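# Move six flasks into incubator, then close both doors

## Task

Transfer every one of the six flasks on the desk onto incubator shelves. Each must lie flat directly on a shelf (never resting on another flask), keep the same face upward that it had on the desk, and have nothing sticking out beyond the shelf's front edge. Afterwards close the inner glass door completely, rotate its latch to horizontal, and close the outer door completely. Flasks that were already inside must also finish flat on shelves, unstacked and with their original face up. Failure conditions: any flask touching the floor, either door being slammed while opening or closing, or the robot toppling or finishing tilted.

## Robot and tools

ROBOT. A TidyBot++: a four-caster mobile base (0.54 m long, 0.50 m wide, 0.38 m tall) carrying one seven-joint arm with a two-finger gripper. The shoulder sits 0.12 m ahead of the base centre, 0.68 m up. Segments: upper arm 0.42 m, forearm 0.31 m, hand 0.31 m to the hand point. The arm begins folded, hand down, wrist poking up to 0.08 m past the base front. A downward hand reaches about 0.94 m high at most, and only near the base. Cameras: base_camera (fixed, front) and wrist_camera (fisheye, looks along the hand).

FRAMES. Base frame: origin on the floor below the base centre, x ahead, y to the left, z up, metres. hand_pose is reported in it: the midpoint between the finger pads, its z axis along the fingers, fingers closing along its y axis. Odometry frame is the base frame as it was at the start; base_odometry counts wheel turns only (slip shows as travel), heading in rad, positive leftward, -3.142 to 3.142. base_tilt is in degrees, forward and right positive.

move. One action per call, built from "base", "joints", "target", optionally "speeds", plus "cameras" and "blocking". Parts start together and may finish separately.
- base: an object of relative offsets from where the base last reported itself, measured along the base's own axes at command start: translate_m (metres, forward +, -2 to 2), strafe_m (metres, left +, -2 to 2), rotate_rad (radians, counter-clockwise from above +, -6.3 to 6.3). Translate and strafe together drive a straight line.
- joints: absolute angles keyed by name: joint_1_rad (any angle; positive turns the arm clockwise from above, opposite to heading), joint_2_rad (shoulder, -2.249 to 2.249, 0 upright, + leans forward), joint_3_rad (any angle), joint_4_rad (elbow, -2.579 to 2.579, 0 straight), joint_5_rad (any angle), joint_6_rad (wrist, -2.099 to 2.099), joint_7_rad (any angle; at 1.57 with the hand down, fingers open left-right), gripper_pos (0 fully open, about 85 mm gap; 1 fully closed). Unbounded joints go the short way, so send steps under half a turn. Done tolerances: 0.039 rad for joints 1-4, 0.095 for 5-7, 0.03 for the gripper.
- target: one flat list of seven numbers, an absolute hand pose in the base frame: x, y, z in metres, then quaternion qw, qx, qy, qz. Only gripper_pos may accompany it in joints, otherwise the call is refused. The solver chooses joint angles near the folded posture, so the elbow can swing; the hand may curve and overshoot. To fix position, add (wanted minus hand_pose) to your last target. To hold still while loaded, resend hand_target, not hand_pose.
- speeds: caps for this action only: translate_m and strafe_m 0.05 to 0.5 m/s (give one key if both are used), rotate_rad 0.1 to 1.57 rad/s.
- cameras: list of base_camera, wrist_camera or all; [] means none. blocking: true (default) waits until all motion rests; false returns quickly while motion continues; a later move replaces only what it names.
An unknown key makes the call invalid; an out-of-range value gets it refused, and then the remaining move/wait/finished_scene calls of that reply are skipped.

wait(seconds 0 to 10, cameras): lets the scene run without new commands and returns state and images. stop(cameras): brakes all running motions; braked parts report "stopped" and may keep pressing. zoom_image(camera, region [x0, y0, x1, y1] in pixels, top-left origin, at most 504x504): a closer look at that camera's latest image. read_manual: licence texts only. finished_scene(scene): ends the current scene with the given number; irreversible, and the goal must hold on its own afterward.

RESULT LINES. base_status, joint_status, hand_status: "done", "moving", "off_target" (rested short, may still push), "contact_stop" or "time_out" (an uncommanded stop; the part holds where it is and later calls in the reply are skipped), "not_followed" (a check withheld arm targets: "joint command not followed" for self-collision with a "cause:", "pose unreachable" for a target), "torque_fault" (arm frozen about 10 s), "limit_stop_at_motor_heat". Base "done" only means the wheels turned enough; a blocked base may report done while short. Gripper "off_target" at 1 means something is held; "done" at 1 means empty. motor_effort gives percent of maximum, with the peak of the last action in brackets. "ARM HIT" means a hard self or base collision. MOTOR HOT warns of heating; an OVER-TEMPERATURE FAULT lets the arm sag until it cools. on_its_own lists unrequested behaviour. "pictures" names the images in order.

CAUTIONS. The arm does not avoid obstacles and keeps pushing once it hits furniture; there is no check against hitting the base. A loaded arm sags; never command a held joint to its current reading. Closing to 1 squeezes hard, so avoid gripping objects still pressed on a surface or pulling, twisting or swinging loads fast. Catching the arm on something above about 0.6 m while the base moves can tip the robot; so can reaching far out from the fold or swinging a stretched arm sideways; backing away or retracting rights it. Open and close doors slowly, release nothing while it moves, and keep flasks off the floor. Loose objects may occasionally get nudged by something outside the robot.

Each tool is called after "Request:" as a command line: name --argument value for each argument, lists and objects as JSON in quotes; but a table of rows of numbers goes row by row, as --pt "numbers of a row", without its own name.

## Session

Request:
move

Scene clock: 0.00 s.
base_odometry: x=+0.000 y=+0.000 heading=+0.000
base_tilt: forward=-0.4 right=+0.2
base_status: not commanded
joint_positions: joint_1_rad=-0.029 joint_2_rad=-0.351 joint_3_rad=+3.186 joint_4_rad=-2.530 joint_5_rad=-0.012 joint_6_rad=-0.842 joint_7_rad=+1.617 gripper_pos=+0.000
joint_status: not commanded
motor_effort: joint_1_rad=+0 joint_2_rad=-2 joint_3_rad=-1 joint_4_rad=+15 joint_5_rad=+0 joint_6_rad=+1 joint_7_rad=+0
hand_pose: x=+0.2702 y=+0.0037 z=+0.5884 quat_wxyz=(-0.010, +0.998, +0.013, +0.060) (m; base frame)
hand_target: x=+0.2701 y=+0.0037 z=+0.5883 quat_wxyz=(-0.010, +0.998, +0.013, +0.060) (m; base frame)
hand_status: not commanded
pictures: base_camera, wrist_camera

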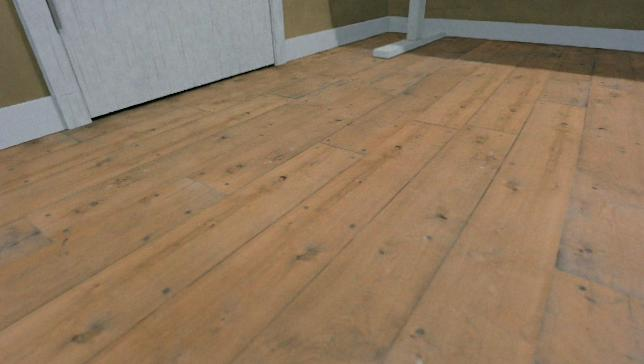

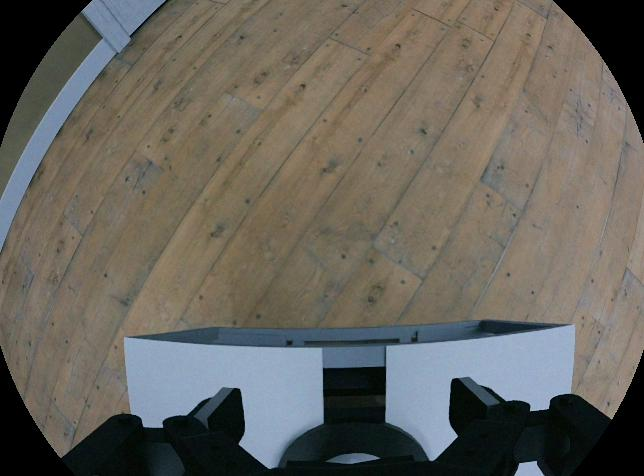

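Request:
move --joints '{"joint_6_rad": 0.45}'

Request:
move --base '{"rotate_rad": -1.2}'

Request:
move --base '{"rotate_rad": -1.2}'

Request:
move --base '{"rotate_rad": -1.4}'

Request:
move --base '{"rotate_rad": -1.2}'

Scene clock: 10.00 s.
move: done
base_odometry: x=+0.000 y=+0.000 heading=+0.000
base_tilt: forward=-0.4 right=+0.2
base_status: not commanded
joint_positions: joint_1_rad=-0.029 joint_2_rad=-0.351 joint_3_rad=+3.186 joint_4_rad=-2.529 joint_5_rad=-0.012 joint_6_rad=+0.379 joint_7_rad=+1.617 gripper_pos=+0.000
joint_status: all done
motor_effort: joint_1_rad=+0(1) joint_2_rad=-7(7) joint_3_rad=+0(1) joint_4_rad=+20(20) joint_5_rad=+1(1) joint_6_rad=+9(9) joint_7_rad=+0(1)
hand_pose: x=+0.5362 y=-0.0073 z=+0.8270 quat_wxyz=(+0.010, +0.783, +0.003, +0.622) (m; base frame)
hand_target: x=+0.5401 y=-0.0079 z=+0.8479 quat_wxyz=(+0.012, +0.761, +0.002, +0.648) (m; base frame)
hand_status: not commanded
pictures: base_camera, wrist_camera
camera_calibration:
wrist_camera: T_world_to_cam=[[0.0267354, -0.999434, -0.0204421, 0.00211326], [-0.167703, 0.0156753, -0.985713, 0.970249], [0.985475, 0.0297816, -0.167189, -0.259342], [0, 0, 0, 1]] pos_world=[0.418232, -0.00537328, 0.913071]

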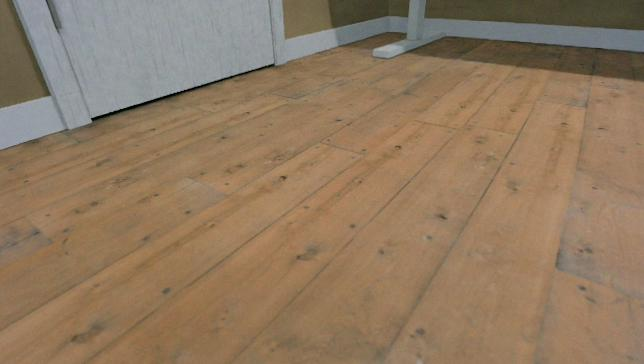

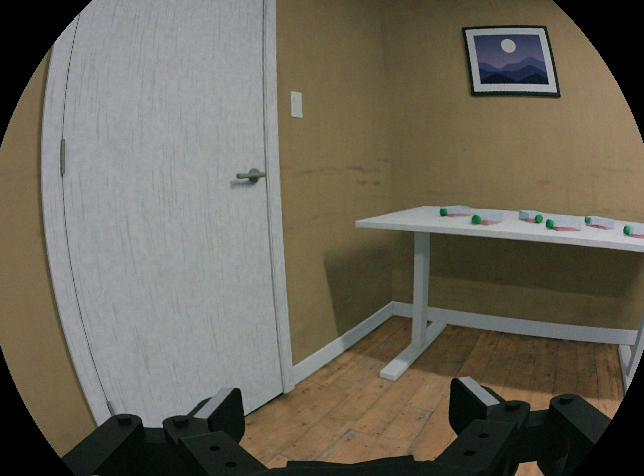

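Scene clock: 12.10 s.
move: done
base_odometry: x=+0.000 y=+0.000 heading=-1.199
base_tilt: forward=-0.3 right=+0.2
base_status: done
joint_positions: joint_1_rad=-0.029 joint_2_rad=-0.351 joint_3_rad=+3.186 joint_4_rad=-2.529 joint_5_rad=-0.012 joint_6_rad=+0.380 joint_7_rad=+1.617 gripper_pos=+0.000
joint_status: not commanded
motor_effort: joint_1_rad=+0(1) joint_2_rad=-7(8) joint_3_rad=-1(2) joint_4_rad=+19(20) joint_5_rad=+0(1) joint_6_rad=+8(9) joint_7_rad=+0(1)
hand_pose: x=+0.5363 y=-0.0073 z=+0.8272 quat_wxyz=(+0.010, +0.783, +0.003, +0.622) (m; base frame)
hand_target: x=+0.5401 y=-0.0079 z=+0.8479 quat_wxyz=(+0.012, +0.761, +0.002, +0.648) (m; base frame)
hand_status: not commanded
pictures: base_camera, wrist_camera
camera_calibration:
wrist_camera: T_world_to_cam=[[0.0266496, -0.999436, -0.0204086, 0.00212065], [-0.167102, 0.0156748, -0.985815, 0.970189], [0.985579, 0.0296819, -0.16659, -0.259917], [0, 0, 0, 1]] pos_world=[0.418232, -0.00537321, 0.913171]

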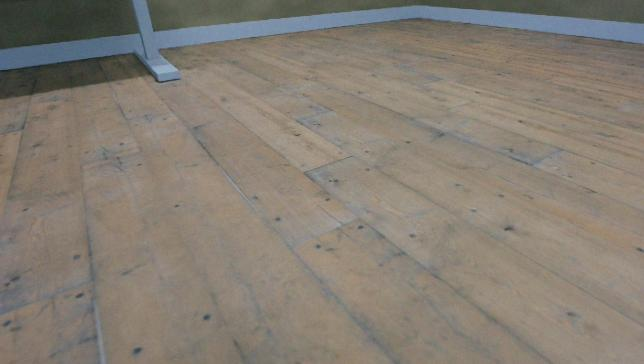

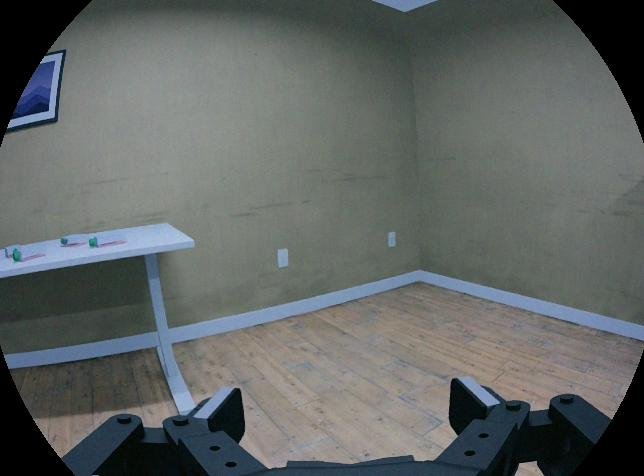

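Scene clock: 14.20 s.
move: done
base_odometry: x=+0.000 y=+0.000 heading=-2.399
base_tilt: forward=-0.3 right=+0.2
base_status: done
joint_positions: joint_1_rad=-0.029 joint_2_rad=-0.351 joint_3_rad=+3.186 joint_4_rad=-2.529 joint_5_rad=-0.012 joint_6_rad=+0.380 joint_7_rad=+1.617 gripper_pos=+0.000
joint_status: not commanded
motor_effort: joint_1_rad=+0(2) joint_2_rad=-7(8) joint_3_rad=+0(2) joint_4_rad=+19(20) joint_5_rad=+1(1) joint_6_rad=+9(9) joint_7_rad=+0(1)
hand_pose: x=+0.5363 y=-0.0073 z=+0.8273 quat_wxyz=(+0.010, +0.783, +0.003, +0.622) (m; base frame)
hand_target: x=+0.5401 y=-0.0079 z=+0.8479 quat_wxyz=(+0.012, +0.761, +0.002, +0.648) (m; base frame)
hand_status: not commanded
pictures: base_camera, wrist_camera
camera_calibration:
wrist_camera: T_world_to_cam=[[0.0266548, -0.999437, -0.0203988, 0.00211155], [-0.166793, 0.0156735, -0.985867, 0.970206], [0.985632, 0.0296805, -0.166281, -0.260204], [0, 0, 0, 1]] pos_world=[0.418232, -0.00537321, 0.91327]

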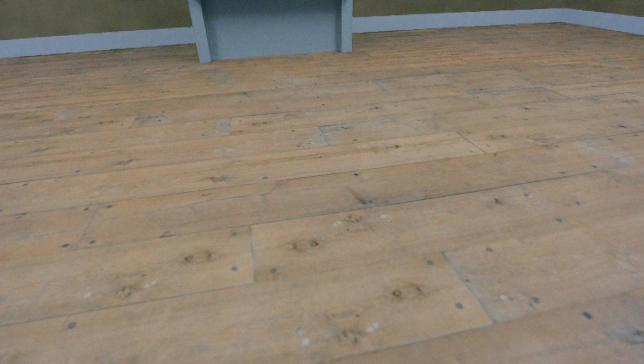

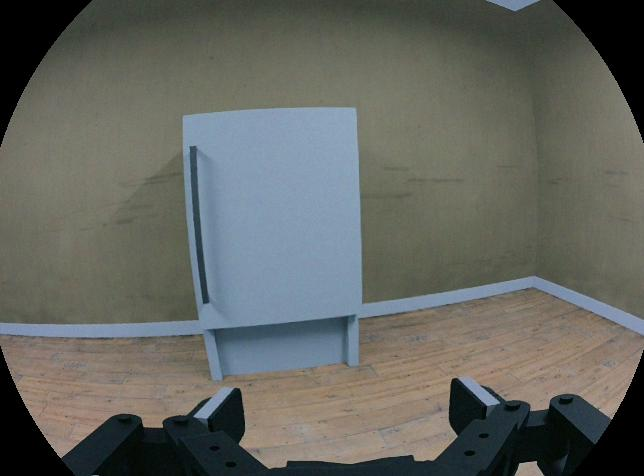

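Scene clock: 16.43 s.
move: done
base_odometry: x=+0.000 y=+0.000 heading=+2.485
base_tilt: forward=-0.2 right=+0.2
base_status: done
joint_positions: joint_1_rad=-0.029 joint_2_rad=-0.351 joint_3_rad=+3.186 joint_4_rad=-2.529 joint_5_rad=-0.012 joint_6_rad=+0.381 joint_7_rad=+1.617 gripper_pos=+0.000
joint_status: not commanded
motor_effort: joint_1_rad=+0(2) joint_2_rad=-7(8) joint_3_rad=-1(2) joint_4_rad=+20(20) joint_5_rad=+0(1) joint_6_rad=+9(9) joint_7_rad=+0(1)
hand_pose: x=+0.5363 y=-0.0073 z=+0.8274 quat_wxyz=(+0.010, +0.783, +0.003, +0.622) (m; base frame)
hand_target: x=+0.5401 y=-0.0079 z=+0.8479 quat_wxyz=(+0.012, +0.761, +0.002, +0.648) (m; base frame)
hand_status: not commanded
pictures: base_camera, wrist_camera
camera_calibration:
wrist_camera: T_world_to_cam=[[0.0266622, -0.999436, -0.0203926, 0.00210279], [-0.166502, 0.015675, -0.985917, 0.970129], [0.985681, 0.0296821, -0.16599, -0.260491], [0, 0, 0, 1]] pos_world=[0.418233, -0.00537321, 0.91327]

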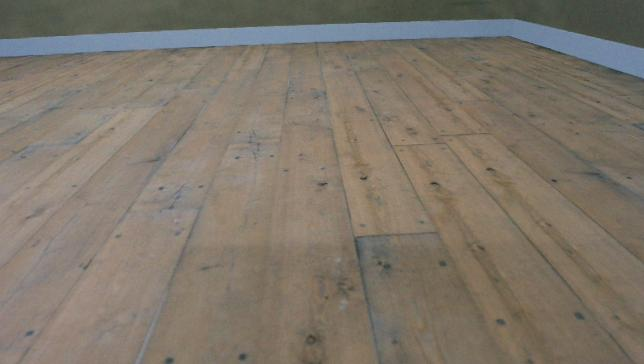

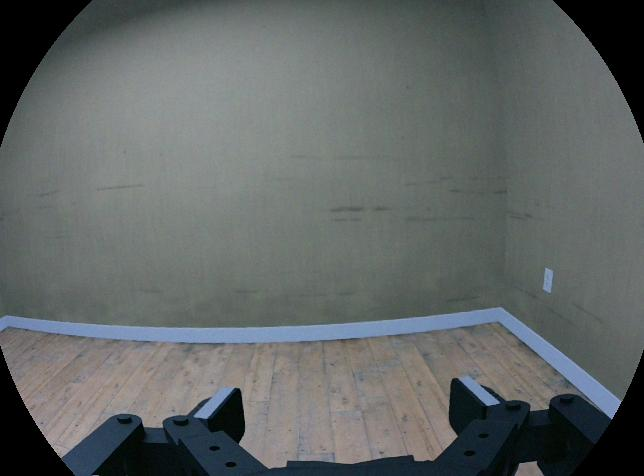

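Scene clock: 18.53 s.
move: done
base_odometry: x=+0.000 y=+0.000 heading=+1.286
base_tilt: forward=-0.4 right=+0.2
base_status: done
joint_positions: joint_1_rad=-0.029 joint_2_rad=-0.351 joint_3_rad=+3.186 joint_4_rad=-2.529 joint_5_rad=-0.012 joint_6_rad=+0.381 joint_7_rad=+1.617 gripper_pos=+0.000
joint_status: not commanded
motor_effort: joint_1_rad=+0(1) joint_2_rad=-7(8) joint_3_rad=-1(2) joint_4_rad=+19(20) joint_5_rad=+0(1) joint_6_rad=+9(9) joint_7_rad=+0(1)
hand_pose: x=+0.5363 y=-0.0074 z=+0.8274 quat_wxyz=(+0.010, +0.783, +0.003, +0.622) (m; base frame)
hand_target: x=+0.5401 y=-0.0079 z=+0.8479 quat_wxyz=(+0.012, +0.761, +0.002, +0.648) (m; base frame)
hand_status: not commanded
pictures: base_camera, wrist_camera
camera_calibration:
wrist_camera: T_world_to_cam=[[0.0265437, -0.999438, -0.0204732, 0.00222608], [-0.166486, 0.0157746, -0.985918, 0.970123], [0.985687, 0.0295784, -0.165973, -0.260509], [0, 0, 0, 1]] pos_world=[0.418233, -0.00537303, 0.91327]

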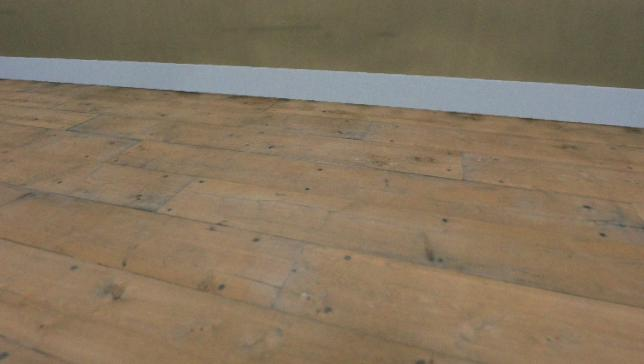

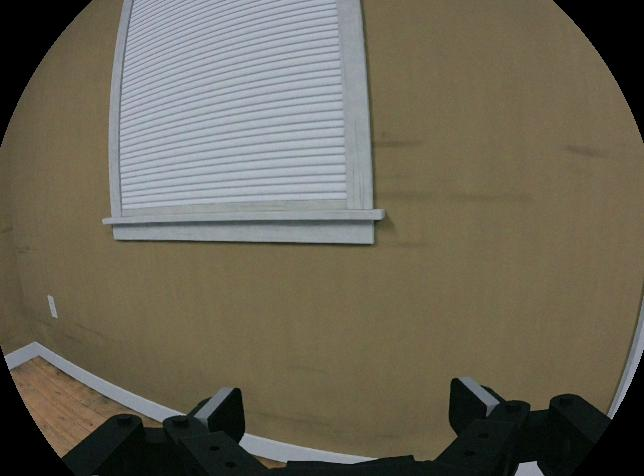

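Request:
move --base '{"rotate_rad": 2.65}'

Request:
move --base '{"translate_m": 0.6, "strafe_m": 0.0}'

Scene clock: 30.77 s.
move: done
base_odometry: x=+0.000 y=+0.000 heading=-2.348
base_tilt: forward=-0.3 right=+0.2
base_status: done
joint_positions: joint_1_rad=-0.029 joint_2_rad=-0.351 joint_3_rad=+3.186 joint_4_rad=-2.529 joint_5_rad=-0.012 joint_6_rad=+0.381 joint_7_rad=+1.617 gripper_pos=+0.000
joint_status: not commanded
motor_effort: joint_1_rad=+0(2) joint_2_rad=-7(8) joint_3_rad=-1(2) joint_4_rad=+19(20) joint_5_rad=+1(1) joint_6_rad=+9(9) joint_7_rad=+1(1)
hand_pose: x=+0.5363 y=-0.0074 z=+0.8275 quat_wxyz=(+0.010, +0.783, +0.003, +0.622) (m; base frame)
hand_target: x=+0.5401 y=-0.0079 z=+0.8479 quat_wxyz=(+0.012, +0.761, +0.002, +0.648) (m; base frame)
hand_status: not commanded
pictures: base_camera, wrist_camera
camera_calibration:
wrist_camera: T_world_to_cam=[[0.0265516, -0.999438, -0.0204639, 0.0022163], [-0.166194, 0.0157728, -0.985967, 0.970145], [0.985736, 0.02958, -0.165682, -0.260779], [0, 0, 0, 1]] pos_world=[0.418233, -0.00537304, 0.91337]

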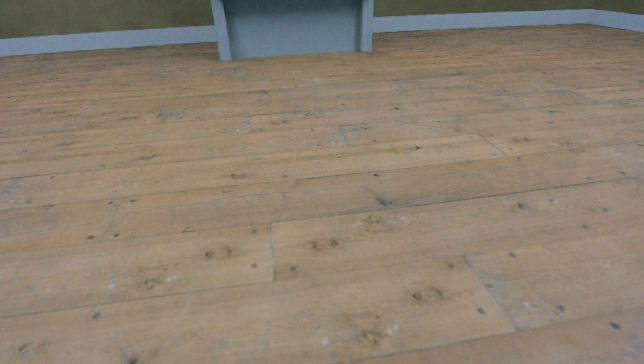

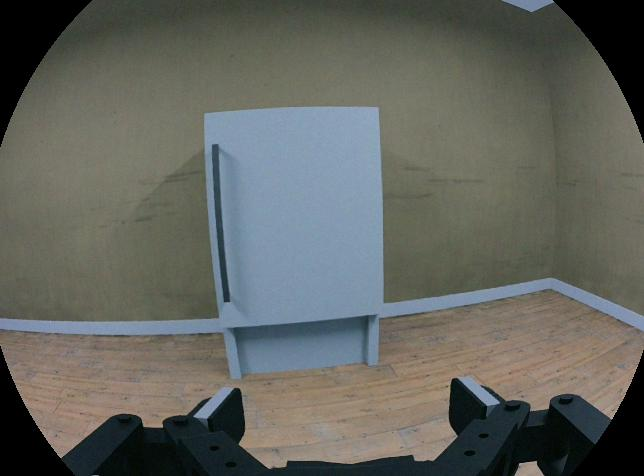

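Scene clock: 33.03 s.
move: done
base_odometry: x=-0.421 y=-0.428 heading=-2.348
base_tilt: forward=-0.3 right=+0.2
base_status: done
joint_positions: joint_1_rad=-0.029 joint_2_rad=-0.344 joint_3_rad=+3.186 joint_4_rad=-2.529 joint_5_rad=-0.012 joint_6_rad=+0.384 joint_7_rad=+1.617 gripper_pos=+0.000
joint_status: not commanded
motor_effort: joint_1_rad=+0(1) joint_2_rad=-7(10) joint_3_rad=-1(2) joint_4_rad=+19(21) joint_5_rad=+1(1) joint_6_rad=+8(9) joint_7_rad=+0(1)
hand_pose: x=+0.5374 y=-0.0074 z=+0.8257 quat_wxyz=(+0.011, +0.784, +0.003, +0.621) (m; base frame)
hand_target: x=+0.5401 y=-0.0079 z=+0.8479 quat_wxyz=(+0.012, +0.761, +0.002, +0.648) (m; base frame)
hand_status: not commanded
pictures: base_camera, wrist_camera
camera_calibration:
wrist_camera: T_world_to_cam=[[0.0264099, -0.999444, -0.0203502, 0.00210625], [-0.169883, 0.0155739, -0.985341, 0.969976], [0.98511, 0.0294799, -0.169377, -0.258755], [0, 0, 0, 1]] pos_world=[0.419629, -0.00537318, 0.911973]

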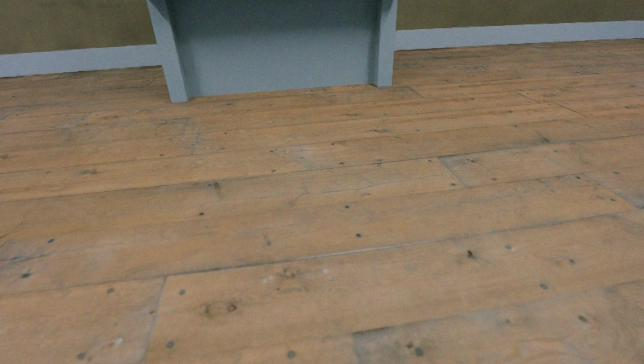

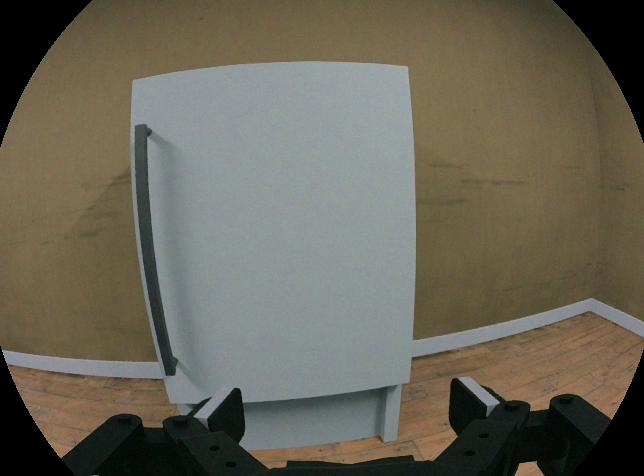

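Request:
move --base '{"rotate_rad": 0.218}'

Scene clock: 45.13 s.
move: done
base_odometry: x=-0.421 y=-0.428 heading=-2.130
base_tilt: forward=-0.3 right=+0.1
base_status: done
joint_positions: joint_1_rad=-0.029 joint_2_rad=-0.344 joint_3_rad=+3.186 joint_4_rad=-2.529 joint_5_rad=-0.012 joint_6_rad=+0.384 joint_7_rad=+1.617 gripper_pos=+0.000
joint_status: not commanded
motor_effort: joint_1_rad=-1(1) joint_2_rad=-7(8) joint_3_rad=-1(2) joint_4_rad=+19(20) joint_5_rad=+0(1) joint_6_rad=+9(9) joint_7_rad=+0(1)
hand_pose: x=+0.5374 y=-0.0074 z=+0.8257 quat_wxyz=(+0.011, +0.784, +0.003, +0.621) (m; base frame)
hand_target: x=+0.5401 y=-0.0079 z=+0.8479 quat_wxyz=(+0.012, +0.761, +0.002, +0.648) (m; base frame)
hand_status: not commanded
pictures: base_camera, wrist_camera
camera_calibration:
wrist_camera: T_world_to_cam=[[0.0264099, -0.999444, -0.0203502, 0.00210625], [-0.169883, 0.0155739, -0.985341, 0.969976], [0.98511, 0.0294799, -0.169377, -0.258755], [0, 0, 0, 1]] pos_world=[0.419629, -0.00537318, 0.911973]

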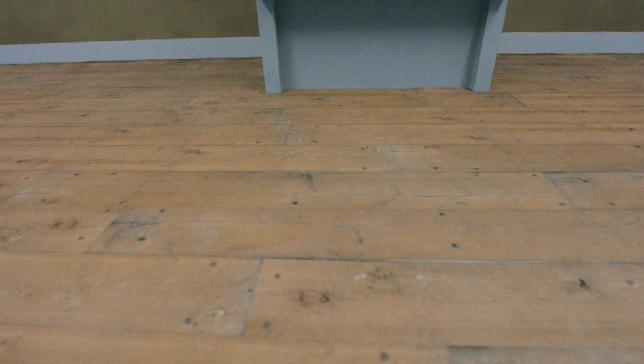

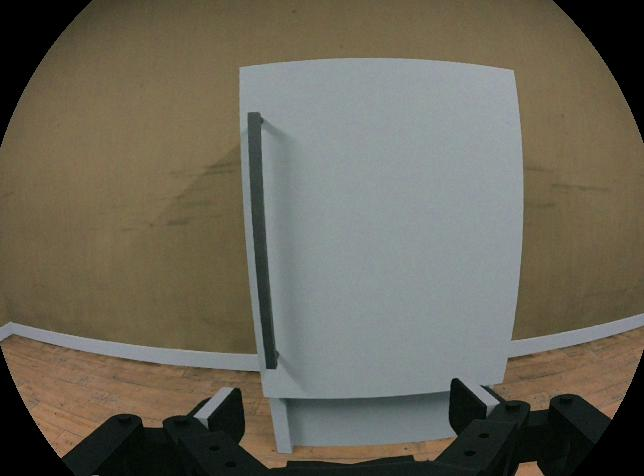

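Request:
move --base '{"strafe_m": 0.155, "translate_m": 0.3}' --target '[0.60, 0.0, 0.77, 0, 0.7071, 0, 0.7071]'

Scene clock: 74.00 s.
move: off_target
base_odometry: x=-0.448 y=-0.765 heading=-2.129
base_tilt: forward=-0.3 right=+0.2
base_status: done
joint_positions: joint_1_rad=-0.023 joint_2_rad=+0.307 joint_3_rad=+3.175 joint_4_rad=-2.552 joint_5_rad=-0.012 joint_6_rad=+1.372 joint_7_rad=+1.617 gripper_pos=+0.000
joint_status: not commanded
motor_effort: joint_1_rad=+0(1) joint_2_rad=-23(25) joint_3_rad=-1(1) joint_4_rad=+10(20) joint_5_rad=+0(1) joint_6_rad=+9(10) joint_7_rad=+0(1)
hand_pose: x=+0.6443 y=-0.0054 z=+0.8073 quat_wxyz=(+0.026, +0.676, +0.011, +0.736) (m; base frame)
hand_target: x=+0.6356 y=-0.0002 z=+0.8154 quat_wxyz=(+0.000, +0.662, +0.001, +0.749) (m; base frame)
hand_status: off_target (0.058 m and 5.8 deg from the pose sent, 0.084 m and 13.3 deg at the start; a joint's target at an end of its range on 49 of 49 steps)
pictures: base_camera, wrist_camera
camera_calibration:
wrist_camera: T_world_to_cam=[[0.0223267, -0.99944, 0.0249182, -0.0330435], [0.143644, -0.0214589, -0.989397, 0.771051], [0.989378, 0.0256693, 0.143084, -0.622169], [0, 0, 0, 1]] pos_world=[0.505541, -0.000508427, 0.852721]

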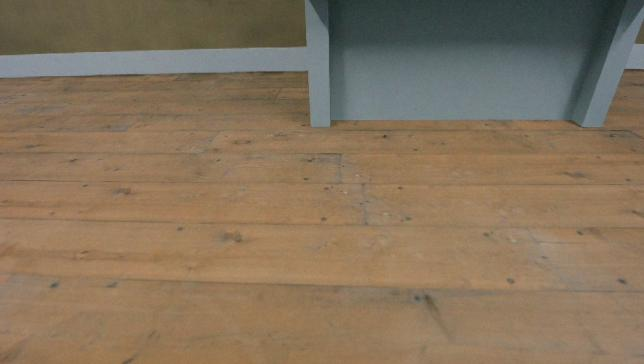

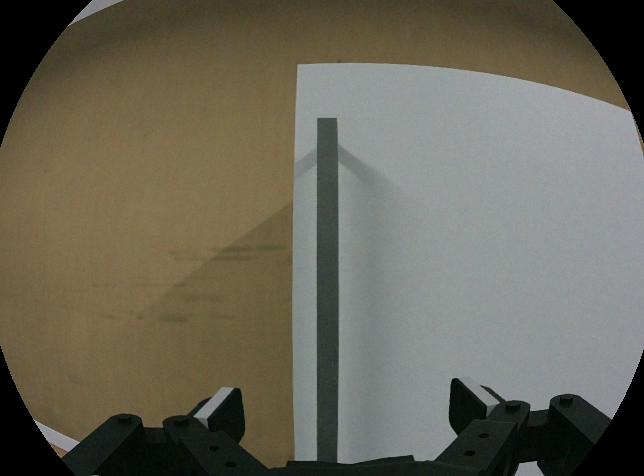

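Request:
move --target '[0.75, 0.003, 0.76, 0, 0.7071, 0, 0.7071]'

Scene clock: 83.70 s.
move: done
base_odometry: x=-0.448 y=-0.765 heading=-2.129
base_tilt: forward=-0.3 right=+0.2
base_status: not commanded
joint_positions: joint_1_rad=-0.023 joint_2_rad=+0.488 joint_3_rad=+3.175 joint_4_rad=-2.277 joint_5_rad=-0.012 joint_6_rad=+1.255 joint_7_rad=+1.617 gripper_pos=+0.000
joint_status: not commanded
motor_effort: joint_1_rad=+0(1) joint_2_rad=-31(32) joint_3_rad=-1(2) joint_4_rad=+12(12) joint_5_rad=+0(1) joint_6_rad=+9(9) joint_7_rad=+0(0)
hand_pose: x=+0.7428 y=-0.0044 z=+0.7801 quat_wxyz=(+0.027, +0.685, +0.014, +0.728) (m; base frame)
hand_target: x=+0.7500 y=+0.0030 z=+0.7600 quat_wxyz=(+0.000, +0.707, +0.000, +0.707) (m; base frame)
hand_status: done (0.023 m and 4.9 deg from the pose sent, 0.116 m and 5.8 deg at the start)
pictures: base_camera, wrist_camera
camera_calibration:
wrist_camera: T_world_to_cam=[[0.0254583, -0.99927, 0.0284992, -0.0387409], [0.120431, -0.0252351, -0.992401, 0.749565], [0.992395, 0.028697, 0.1197, -0.699827], [0, 0, 0, 1]] pos_world=[0.605221, 0.00028572, 0.828743]

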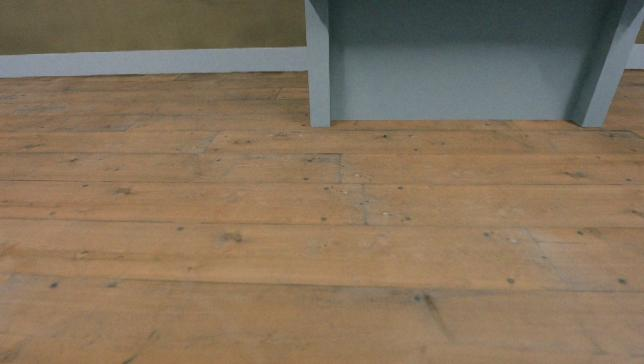

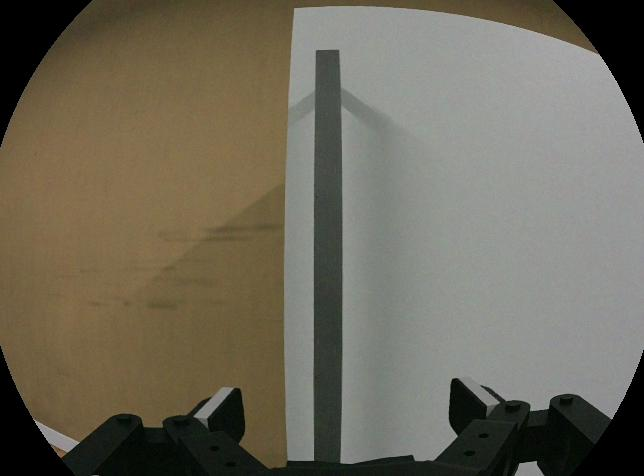

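Request:
move --target '[0.757, 0.011, 0.74, 0, 0.738, 0, 0.675]' --base '{"translate_m": 0.1}' --speeds '{"translate_m": 0.15}'

Scene clock: 90.93 s.
move: done
base_odometry: x=-0.501 y=-0.850 heading=-2.128
base_tilt: forward=-0.2 right=+0.2
base_status: done
joint_positions: joint_1_rad=-0.036 joint_2_rad=+0.487 joint_3_rad=+3.175 joint_4_rad=-2.239 joint_5_rad=-0.012 joint_6_rad=+1.112 joint_7_rad=+1.617 gripper_pos=+0.000
joint_status: not commanded
motor_effort: joint_1_rad=+0(2) joint_2_rad=-31(34) joint_3_rad=-1(2) joint_4_rad=+12(13) joint_5_rad=+0(1) joint_6_rad=+9(10) joint_7_rad=+0(1)
hand_pose: x=+0.7543 y=+0.0031 z=+0.7528 quat_wxyz=(+0.021, +0.722, +0.019, +0.692) (m; base frame)
hand_target: x=+0.7570 y=+0.0110 z=+0.7400 quat_wxyz=(+0.000, +0.738, +0.000, +0.675) (m; base frame)
hand_status: done (0.015 m and 4.2 deg from the pose sent, 0.045 m and 9.3 deg at the start)
pictures: base_camera, wrist_camera
camera_calibration:
wrist_camera: T_world_to_cam=[[0.0394805, -0.998943, 0.0235236, -0.0374777], [0.017572, -0.0228442, -0.999585, 0.804273], [0.999066, 0.0398775, 0.0166516, -0.635584], [0, 0, 0, 1]] pos_world=[0.622337, 0.00628034, 0.815404]

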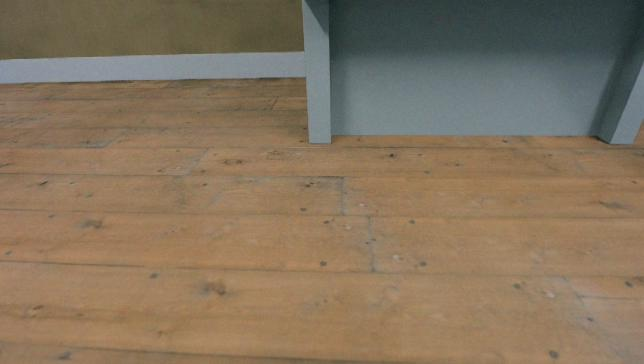

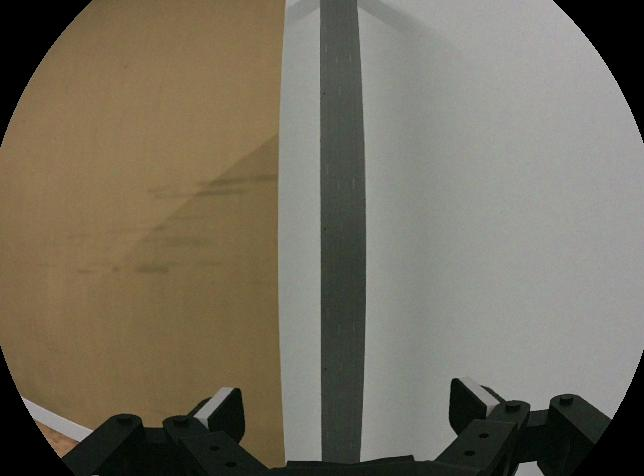

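Request:
move --base '{"translate_m": 0.05}' --speeds '{"translate_m": 0.05}'

Scene clock: 98.90 s.
move: done
base_odometry: x=-0.527 y=-0.892 heading=-2.128
base_tilt: forward=-0.2 right=+0.3
base_status: done
joint_positions: joint_1_rad=-0.036 joint_2_rad=+0.487 joint_3_rad=+3.175 joint_4_rad=-2.238 joint_5_rad=-0.012 joint_6_rad=+1.112 joint_7_rad=+1.617 gripper_pos=+0.000
joint_status: not commanded
motor_effort: joint_1_rad=+0(1) joint_2_rad=-31(34) joint_3_rad=-1(2) joint_4_rad=+13(13) joint_5_rad=+0(1) joint_6_rad=+9(9) joint_7_rad=+0(1)
hand_pose: x=+0.7544 y=+0.0031 z=+0.7530 quat_wxyz=(+0.021, +0.721, +0.019, +0.692) (m; base frame)
hand_target: x=+0.7570 y=+0.0110 z=+0.7400 quat_wxyz=(+0.000, +0.738, +0.000, +0.675) (m; base frame)
hand_status: not commanded
pictures: base_camera, wrist_camera
camera_calibration:
wrist_camera: T_world_to_cam=[[0.039475, -0.998943, 0.0235394, -0.0374934], [0.0179732, -0.0228441, -0.999577, 0.804115], [0.999059, 0.0398814, 0.0170524, -0.636009], [0, 0, 0, 1]] pos_world=[0.622438, 0.00628034, 0.815504]

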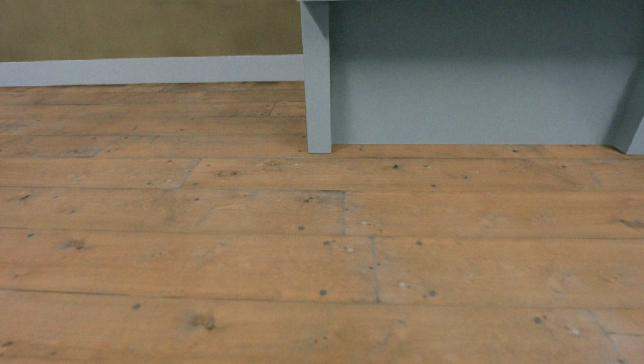

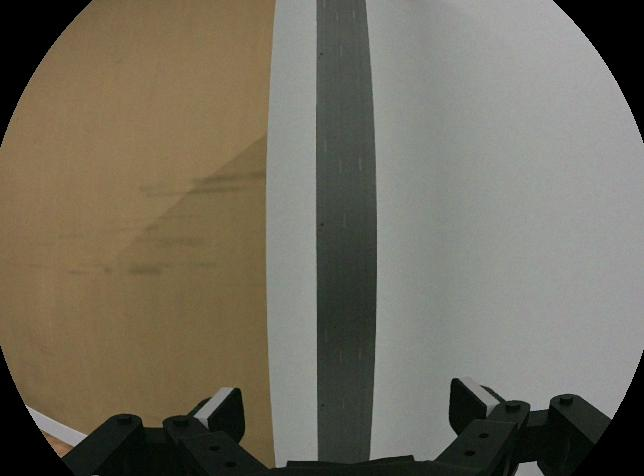

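Request:
move --base '{"translate_m": 0.025}' --speeds '{"translate_m": 0.05}'

Request:
move --joints '{"gripper_pos": 0.95}'

Scene clock: 103.00 s.
move: done
base_odometry: x=-0.541 y=-0.913 heading=-2.128
base_tilt: forward=-0.3 right=+0.2
base_status: done
joint_positions: joint_1_rad=-0.036 joint_2_rad=+0.487 joint_3_rad=+3.175 joint_4_rad=-2.238 joint_5_rad=-0.012 joint_6_rad=+1.112 joint_7_rad=+1.617 gripper_pos=+0.000
joint_status: not commanded
motor_effort: joint_1_rad=+0(2) joint_2_rad=-31(34) joint_3_rad=+0(1) joint_4_rad=+13(13) joint_5_rad=+0(1) joint_6_rad=+9(9) joint_7_rad=+0(1)
hand_pose: x=+0.7545 y=+0.0031 z=+0.7532 quat_wxyz=(+0.021, +0.721, +0.019, +0.692) (m; base frame)
hand_target: x=+0.7570 y=+0.0110 z=+0.7400 quat_wxyz=(+0.000, +0.738, +0.000, +0.675) (m; base frame)
hand_status: not commanded
pictures: base_camera, wrist_camera
camera_calibration:
wrist_camera: T_world_to_cam=[[0.0395628, -0.998939, 0.02356, -0.0375753], [0.0184756, -0.0228431, -0.999568, 0.803891], [0.999046, 0.039981, 0.0175523, -0.636612], [0, 0, 0, 1]] pos_world=[0.622639, 0.00628027, 0.815603]

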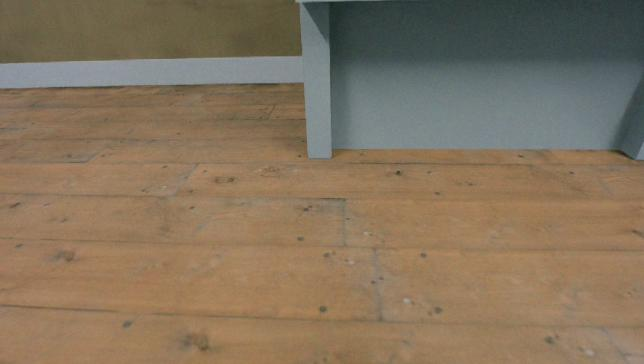

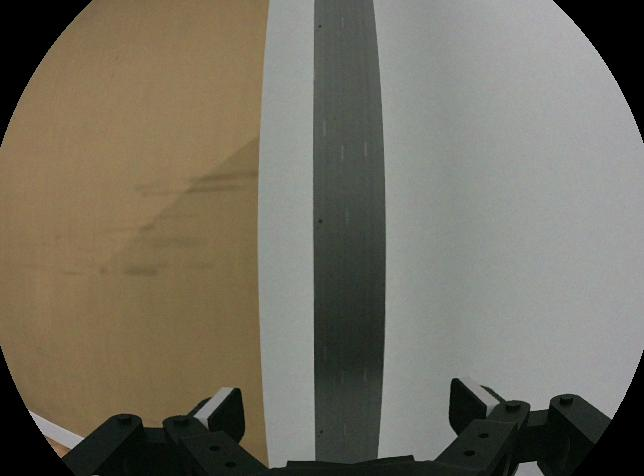

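Scene clock: 104.07 s.
move: off_target
base_odometry: x=-0.540 y=-0.913 heading=-2.128
base_tilt: forward=-0.3 right=+0.2
base_status: not commanded
joint_positions: joint_1_rad=-0.036 joint_2_rad=+0.487 joint_3_rad=+3.175 joint_4_rad=-2.238 joint_5_rad=-0.013 joint_6_rad=+1.112 joint_7_rad=+1.608 gripper_pos=+0.748
joint_status: gripper_pos off_target (ended at +0.748, target +0.950)
motor_effort: joint_1_rad=+0(1) joint_2_rad=-31(32) joint_3_rad=-1(2) joint_4_rad=+15(19) joint_5_rad=+3(4) joint_6_rad=+9(10) joint_7_rad=+2(4)
hand_pose: x=+0.7543 y=+0.0028 z=+0.7532 quat_wxyz=(+0.018, +0.722, +0.015, +0.692) (m; base frame)
hand_target: x=+0.7570 y=+0.0110 z=+0.7400 quat_wxyz=(+0.000, +0.738, +0.000, +0.675) (m; base frame)
hand_status: not commanded
pictures: base_camera, wrist_camera
camera_calibration:
wrist_camera: T_world_to_cam=[[0.0380582, -0.999174, 0.0142457, -0.0297242], [0.0181798, -0.0135614, -0.999743, 0.804335], [0.99911, 0.0383074, 0.0176486, -0.636493], [0, 0, 0, 1]] pos_world=[0.622435, 0.00559064, 0.815785]

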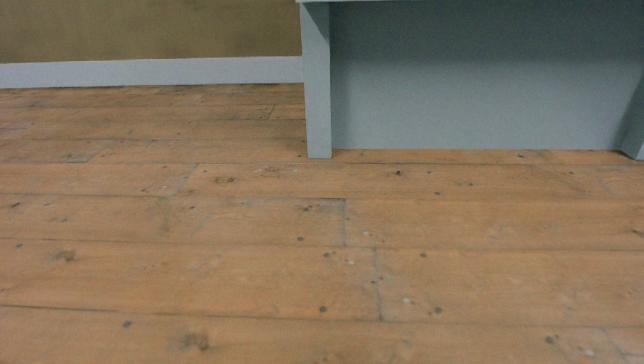

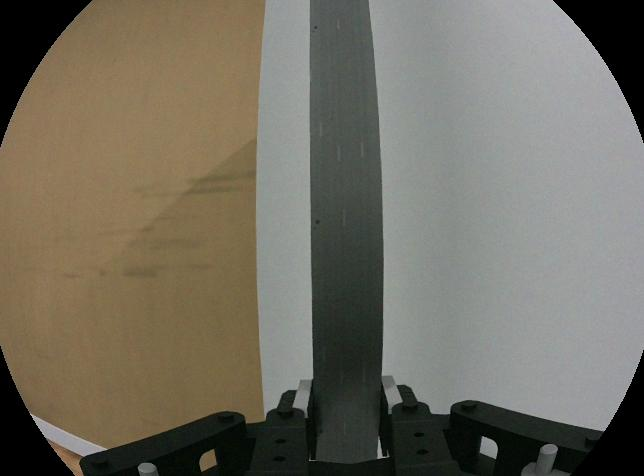

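Request:
move --base '{"translate_m": -0.0598, "strafe_m": -0.0851, "rotate_rad": 0.1}' --speeds '{"translate_m": 0.1, "rotate_rad": 0.1}'

Scene clock: 110.33 s.
move: done
base_odometry: x=-0.581 y=-0.817 heading=-2.027
base_tilt: forward=-0.3 right=+0.2
base_status: done
joint_positions: joint_1_rad=-0.036 joint_2_rad=+0.491 joint_3_rad=+3.173 joint_4_rad=-2.226 joint_5_rad=-0.022 joint_6_rad=+1.104 joint_7_rad=+1.608 gripper_pos=+0.749
joint_status: not commanded
motor_effort: joint_1_rad=-2(8) joint_2_rad=-32(40) joint_3_rad=-2(6) joint_4_rad=+14(17) joint_5_rad=+5(8) joint_6_rad=+9(12) joint_7_rad=+2(3)
hand_pose: x=+0.7581 y=+0.0016 z=+0.7532 quat_wxyz=(+0.019, +0.722, +0.011, +0.692) (m; base frame)
hand_target: x=+0.7570 y=+0.0110 z=+0.7400 quat_wxyz=(+0.000, +0.738, +0.000, +0.675) (m; base frame)
hand_status: not commanded
pictures: base_camera, wrist_camera
camera_calibration:
wrist_camera: T_world_to_cam=[[0.032007, -0.999439, 0.0098713, -0.0233008], [0.017655, -0.00930947, -0.999801, 0.804702], [0.999332, 0.0321749, 0.0173471, -0.640112], [0, 0, 0, 1]] pos_world=[0.626223, 0.00479915, 0.815876]

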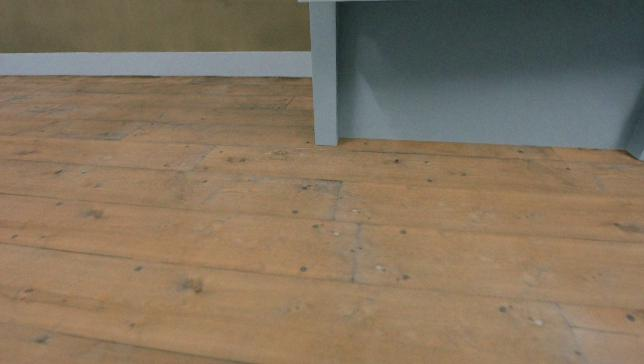

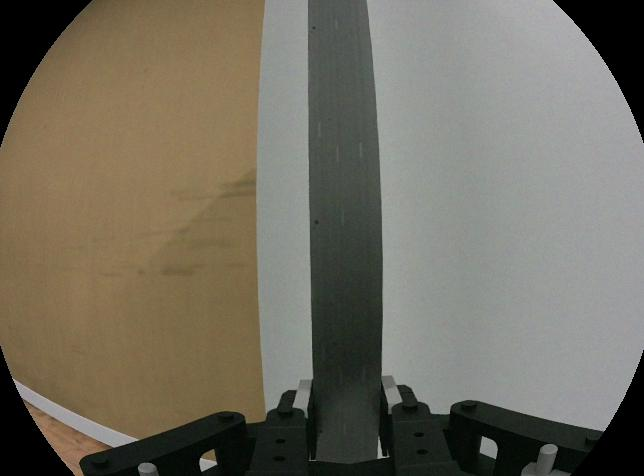

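Request:
move --base '{"translate_m": -0.1109, "strafe_m": -0.1756, "rotate_rad": 0.2}' --speeds '{"translate_m": 0.11, "rotate_rad": 0.1}'

Request:
move --base '{"translate_m": -0.1109, "strafe_m": -0.1756, "rotate_rad": 0.2}' --speeds '{"translate_m": 0.11, "rotate_rad": 0.1}'

Scene clock: 117.87 s.
move: done
base_odometry: x=-0.690 y=-0.641 heading=-1.827
base_tilt: forward=-0.3 right=+0.2
base_status: done
joint_positions: joint_1_rad=-0.040 joint_2_rad=+0.490 joint_3_rad=+3.173 joint_4_rad=-2.227 joint_5_rad=-0.026 joint_6_rad=+1.103 joint_7_rad=+1.608 gripper_pos=+0.749
joint_status: not commanded
motor_effort: joint_1_rad=-2(7) joint_2_rad=-32(35) joint_3_rad=-3(7) joint_4_rad=+15(18) joint_5_rad=+5(8) joint_6_rad=+9(10) joint_7_rad=+1(2)
hand_pose: x=+0.7579 y=+0.0027 z=+0.7533 quat_wxyz=(+0.018, +0.722, +0.010, +0.692) (m; base frame)
hand_target: x=+0.7570 y=+0.0110 z=+0.7400 quat_wxyz=(+0.000, +0.738, +0.000, +0.675) (m; base frame)
hand_status: not commanded
pictures: base_camera, wrist_camera
camera_calibration:
wrist_camera: T_world_to_cam=[[0.031627, -0.999468, 0.00796197, -0.0203969], [0.0174901, -0.00741132, -0.99982, 0.80482], [0.999347, 0.0317606, 0.0172464, -0.639871], [0, 0, 0, 1]] pos_world=[0.626022, 0.00590137, 0.815873]

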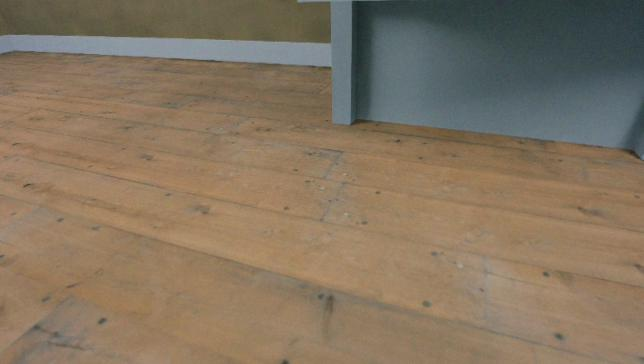

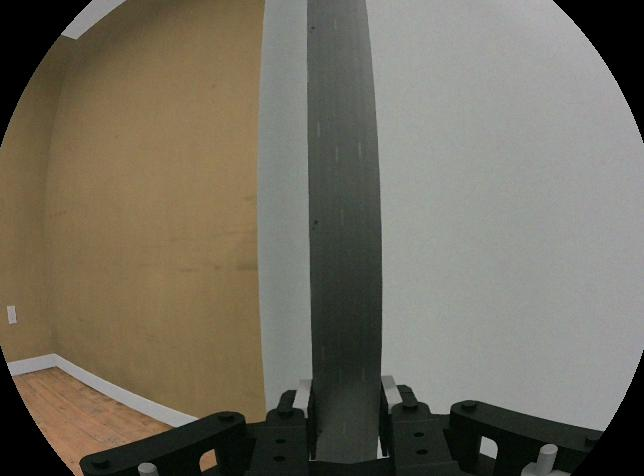

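Scene clock: 120.33 s.
move: done
base_odometry: x=-0.832 y=-0.489 heading=-1.628
base_tilt: forward=-0.3 right=+0.2
base_status: done
joint_positions: joint_1_rad=-0.042 joint_2_rad=+0.489 joint_3_rad=+3.170 joint_4_rad=-2.228 joint_5_rad=-0.029 joint_6_rad=+1.103 joint_7_rad=+1.608 gripper_pos=+0.749
joint_status: not commanded
motor_effort: joint_1_rad=-1(6) joint_2_rad=-31(35) joint_3_rad=-1(6) joint_4_rad=+14(18) joint_5_rad=+4(8) joint_6_rad=+8(10) joint_7_rad=+1(1)
hand_pose: x=+0.7573 y=+0.0048 z=+0.7533 quat_wxyz=(+0.017, +0.722, +0.010, +0.692) (m; base frame)
hand_target: x=+0.7570 y=+0.0110 z=+0.7400 quat_wxyz=(+0.000, +0.738, +0.000, +0.675) (m; base frame)
hand_status: not commanded
pictures: base_camera, wrist_camera
camera_calibration:
wrist_camera: T_world_to_cam=[[0.0335539, -0.999423, 0.00526149, -0.0176841], [0.016912, -0.00469593, -0.999846, 0.805399], [0.999294, 0.0336377, 0.0167447, -0.639004], [0, 0, 0, 1]] pos_world=[0.625525, 0.00760283, 0.816068]

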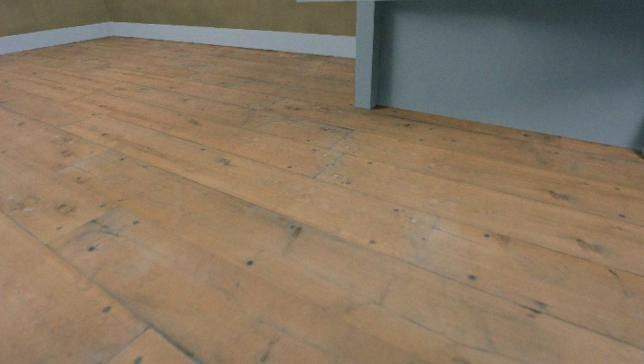

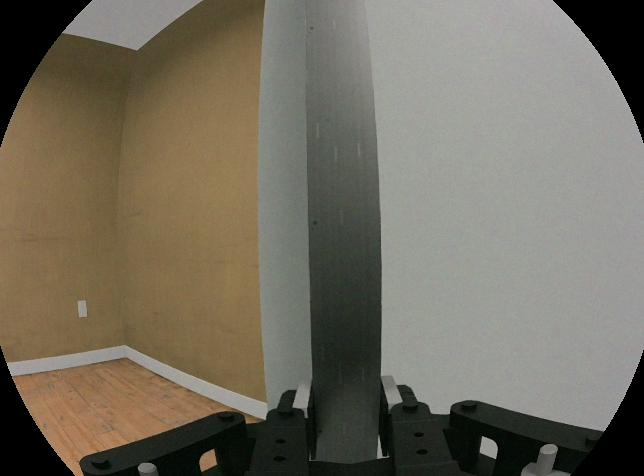

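Request:
move --base '{"translate_m": -0.1109, "strafe_m": -0.1756, "rotate_rad": 0.2}' --speeds '{"translate_m": 0.11, "rotate_rad": 0.1}' --cameras '[]'

Request:
move --base '{"translate_m": -0.1109, "strafe_m": -0.1756, "rotate_rad": 0.2}' --speeds '{"translate_m": 0.11, "rotate_rad": 0.1}' --cameras '[]'

Request:
move --base '{"translate_m": -0.1109, "strafe_m": -0.1756, "rotate_rad": 0.2}' --speeds '{"translate_m": 0.11, "rotate_rad": 0.1}'

Scene clock: 128.90 s.
move: done
base_odometry: x=-1.001 y=-0.368 heading=-1.429
base_tilt: forward=-0.3 right=+0.2
base_status: done
joint_positions: joint_1_rad=-0.046 joint_2_rad=+0.488 joint_3_rad=+3.169 joint_4_rad=-2.229 joint_5_rad=-0.032 joint_6_rad=+1.102 joint_7_rad=+1.608 gripper_pos=+0.749
joint_status: not commanded
motor_effort: joint_1_rad=+1(5) joint_2_rad=-32(34) joint_3_rad=+0(5) joint_4_rad=+14(18) joint_5_rad=+4(8) joint_6_rad=+9(10) joint_7_rad=+1(2)
hand_pose: x=+0.7569 y=+0.0077 z=+0.7533 quat_wxyz=(+0.015, +0.722, +0.011, +0.691) (m; base frame)
hand_target: x=+0.7570 y=+0.0110 z=+0.7400 quat_wxyz=(+0.000, +0.738, +0.000, +0.675) (m; base frame)
hand_status: not commanded
pictures: none
No camera images: "cameras" was empty.

Scene clock: 131.40 s.
move: done
base_odometry: x=-1.190 y=-0.283 heading=-1.229
base_tilt: forward=-0.4 right=+0.2
base_status: done
joint_positions: joint_1_rad=-0.051 joint_2_rad=+0.487 joint_3_rad=+3.165 joint_4_rad=-2.230 joint_5_rad=-0.035 joint_6_rad=+1.102 joint_7_rad=+1.608 gripper_pos=+0.749
joint_status: not commanded
motor_effort: joint_1_rad=+0(6) joint_2_rad=-32(34) joint_3_rad=-1(6) joint_4_rad=+15(17) joint_5_rad=+4(8) joint_6_rad=+10(10) joint_7_rad=+1(2)
hand_pose: x=+0.7566 y=+0.0114 z=+0.7534 quat_wxyz=(+0.012, +0.722, +0.012, +0.691) (m; base frame)
hand_target: x=+0.7570 y=+0.0110 z=+0.7400 quat_wxyz=(+0.000, +0.738, +0.000, +0.675) (m; base frame)
hand_status: not commanded
pictures: none
No camera images: "cameras" was empty.

Scene clock: 133.90 s.
move: done
base_odometry: x=-1.393 y=-0.237 heading=-1.029
base_tilt: forward=-0.3 right=+0.2
base_status: done
joint_positions: joint_1_rad=-0.055 joint_2_rad=+0.487 joint_3_rad=+3.162 joint_4_rad=-2.230 joint_5_rad=-0.036 joint_6_rad=+1.102 joint_7_rad=+1.608 gripper_pos=+0.749
joint_status: not commanded
motor_effort: joint_1_rad=+0(7) joint_2_rad=-31(34) joint_3_rad=+0(5) joint_4_rad=+16(18) joint_5_rad=+4(7) joint_6_rad=+9(10) joint_7_rad=+1(2)
hand_pose: x=+0.7564 y=+0.0153 z=+0.7534 quat_wxyz=(+0.010, +0.722, +0.013, +0.691) (m; base frame)
hand_target: x=+0.7570 y=+0.0110 z=+0.7400 quat_wxyz=(+0.000, +0.738, +0.000, +0.675) (m; base frame)
hand_status: not commanded
pictures: base_camera, wrist_camera
camera_calibration:
wrist_camera: T_world_to_cam=[[0.047612, -0.998865, -0.00106599, -0.0130839], [0.0157733, 0.00181892, -0.999874, 0.806273], [0.998741, 0.0475892, 0.015842, -0.637449], [0, 0, 0, 1]] pos_world=[0.624552, 0.0158, 0.816256]

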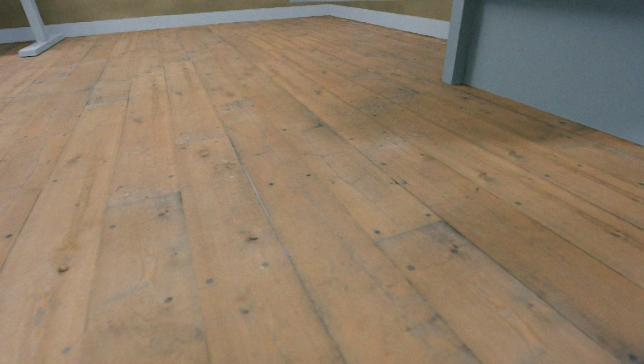

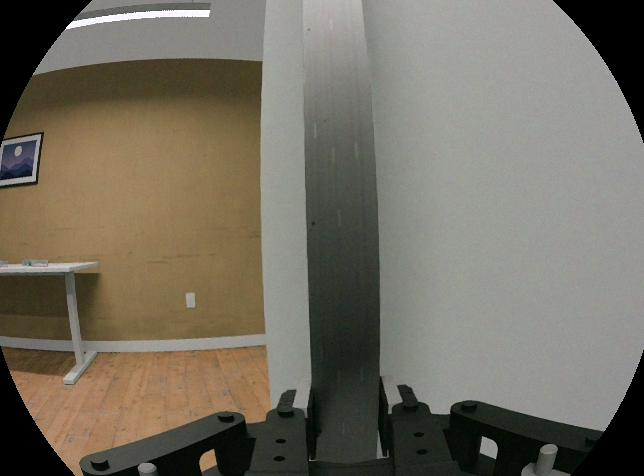

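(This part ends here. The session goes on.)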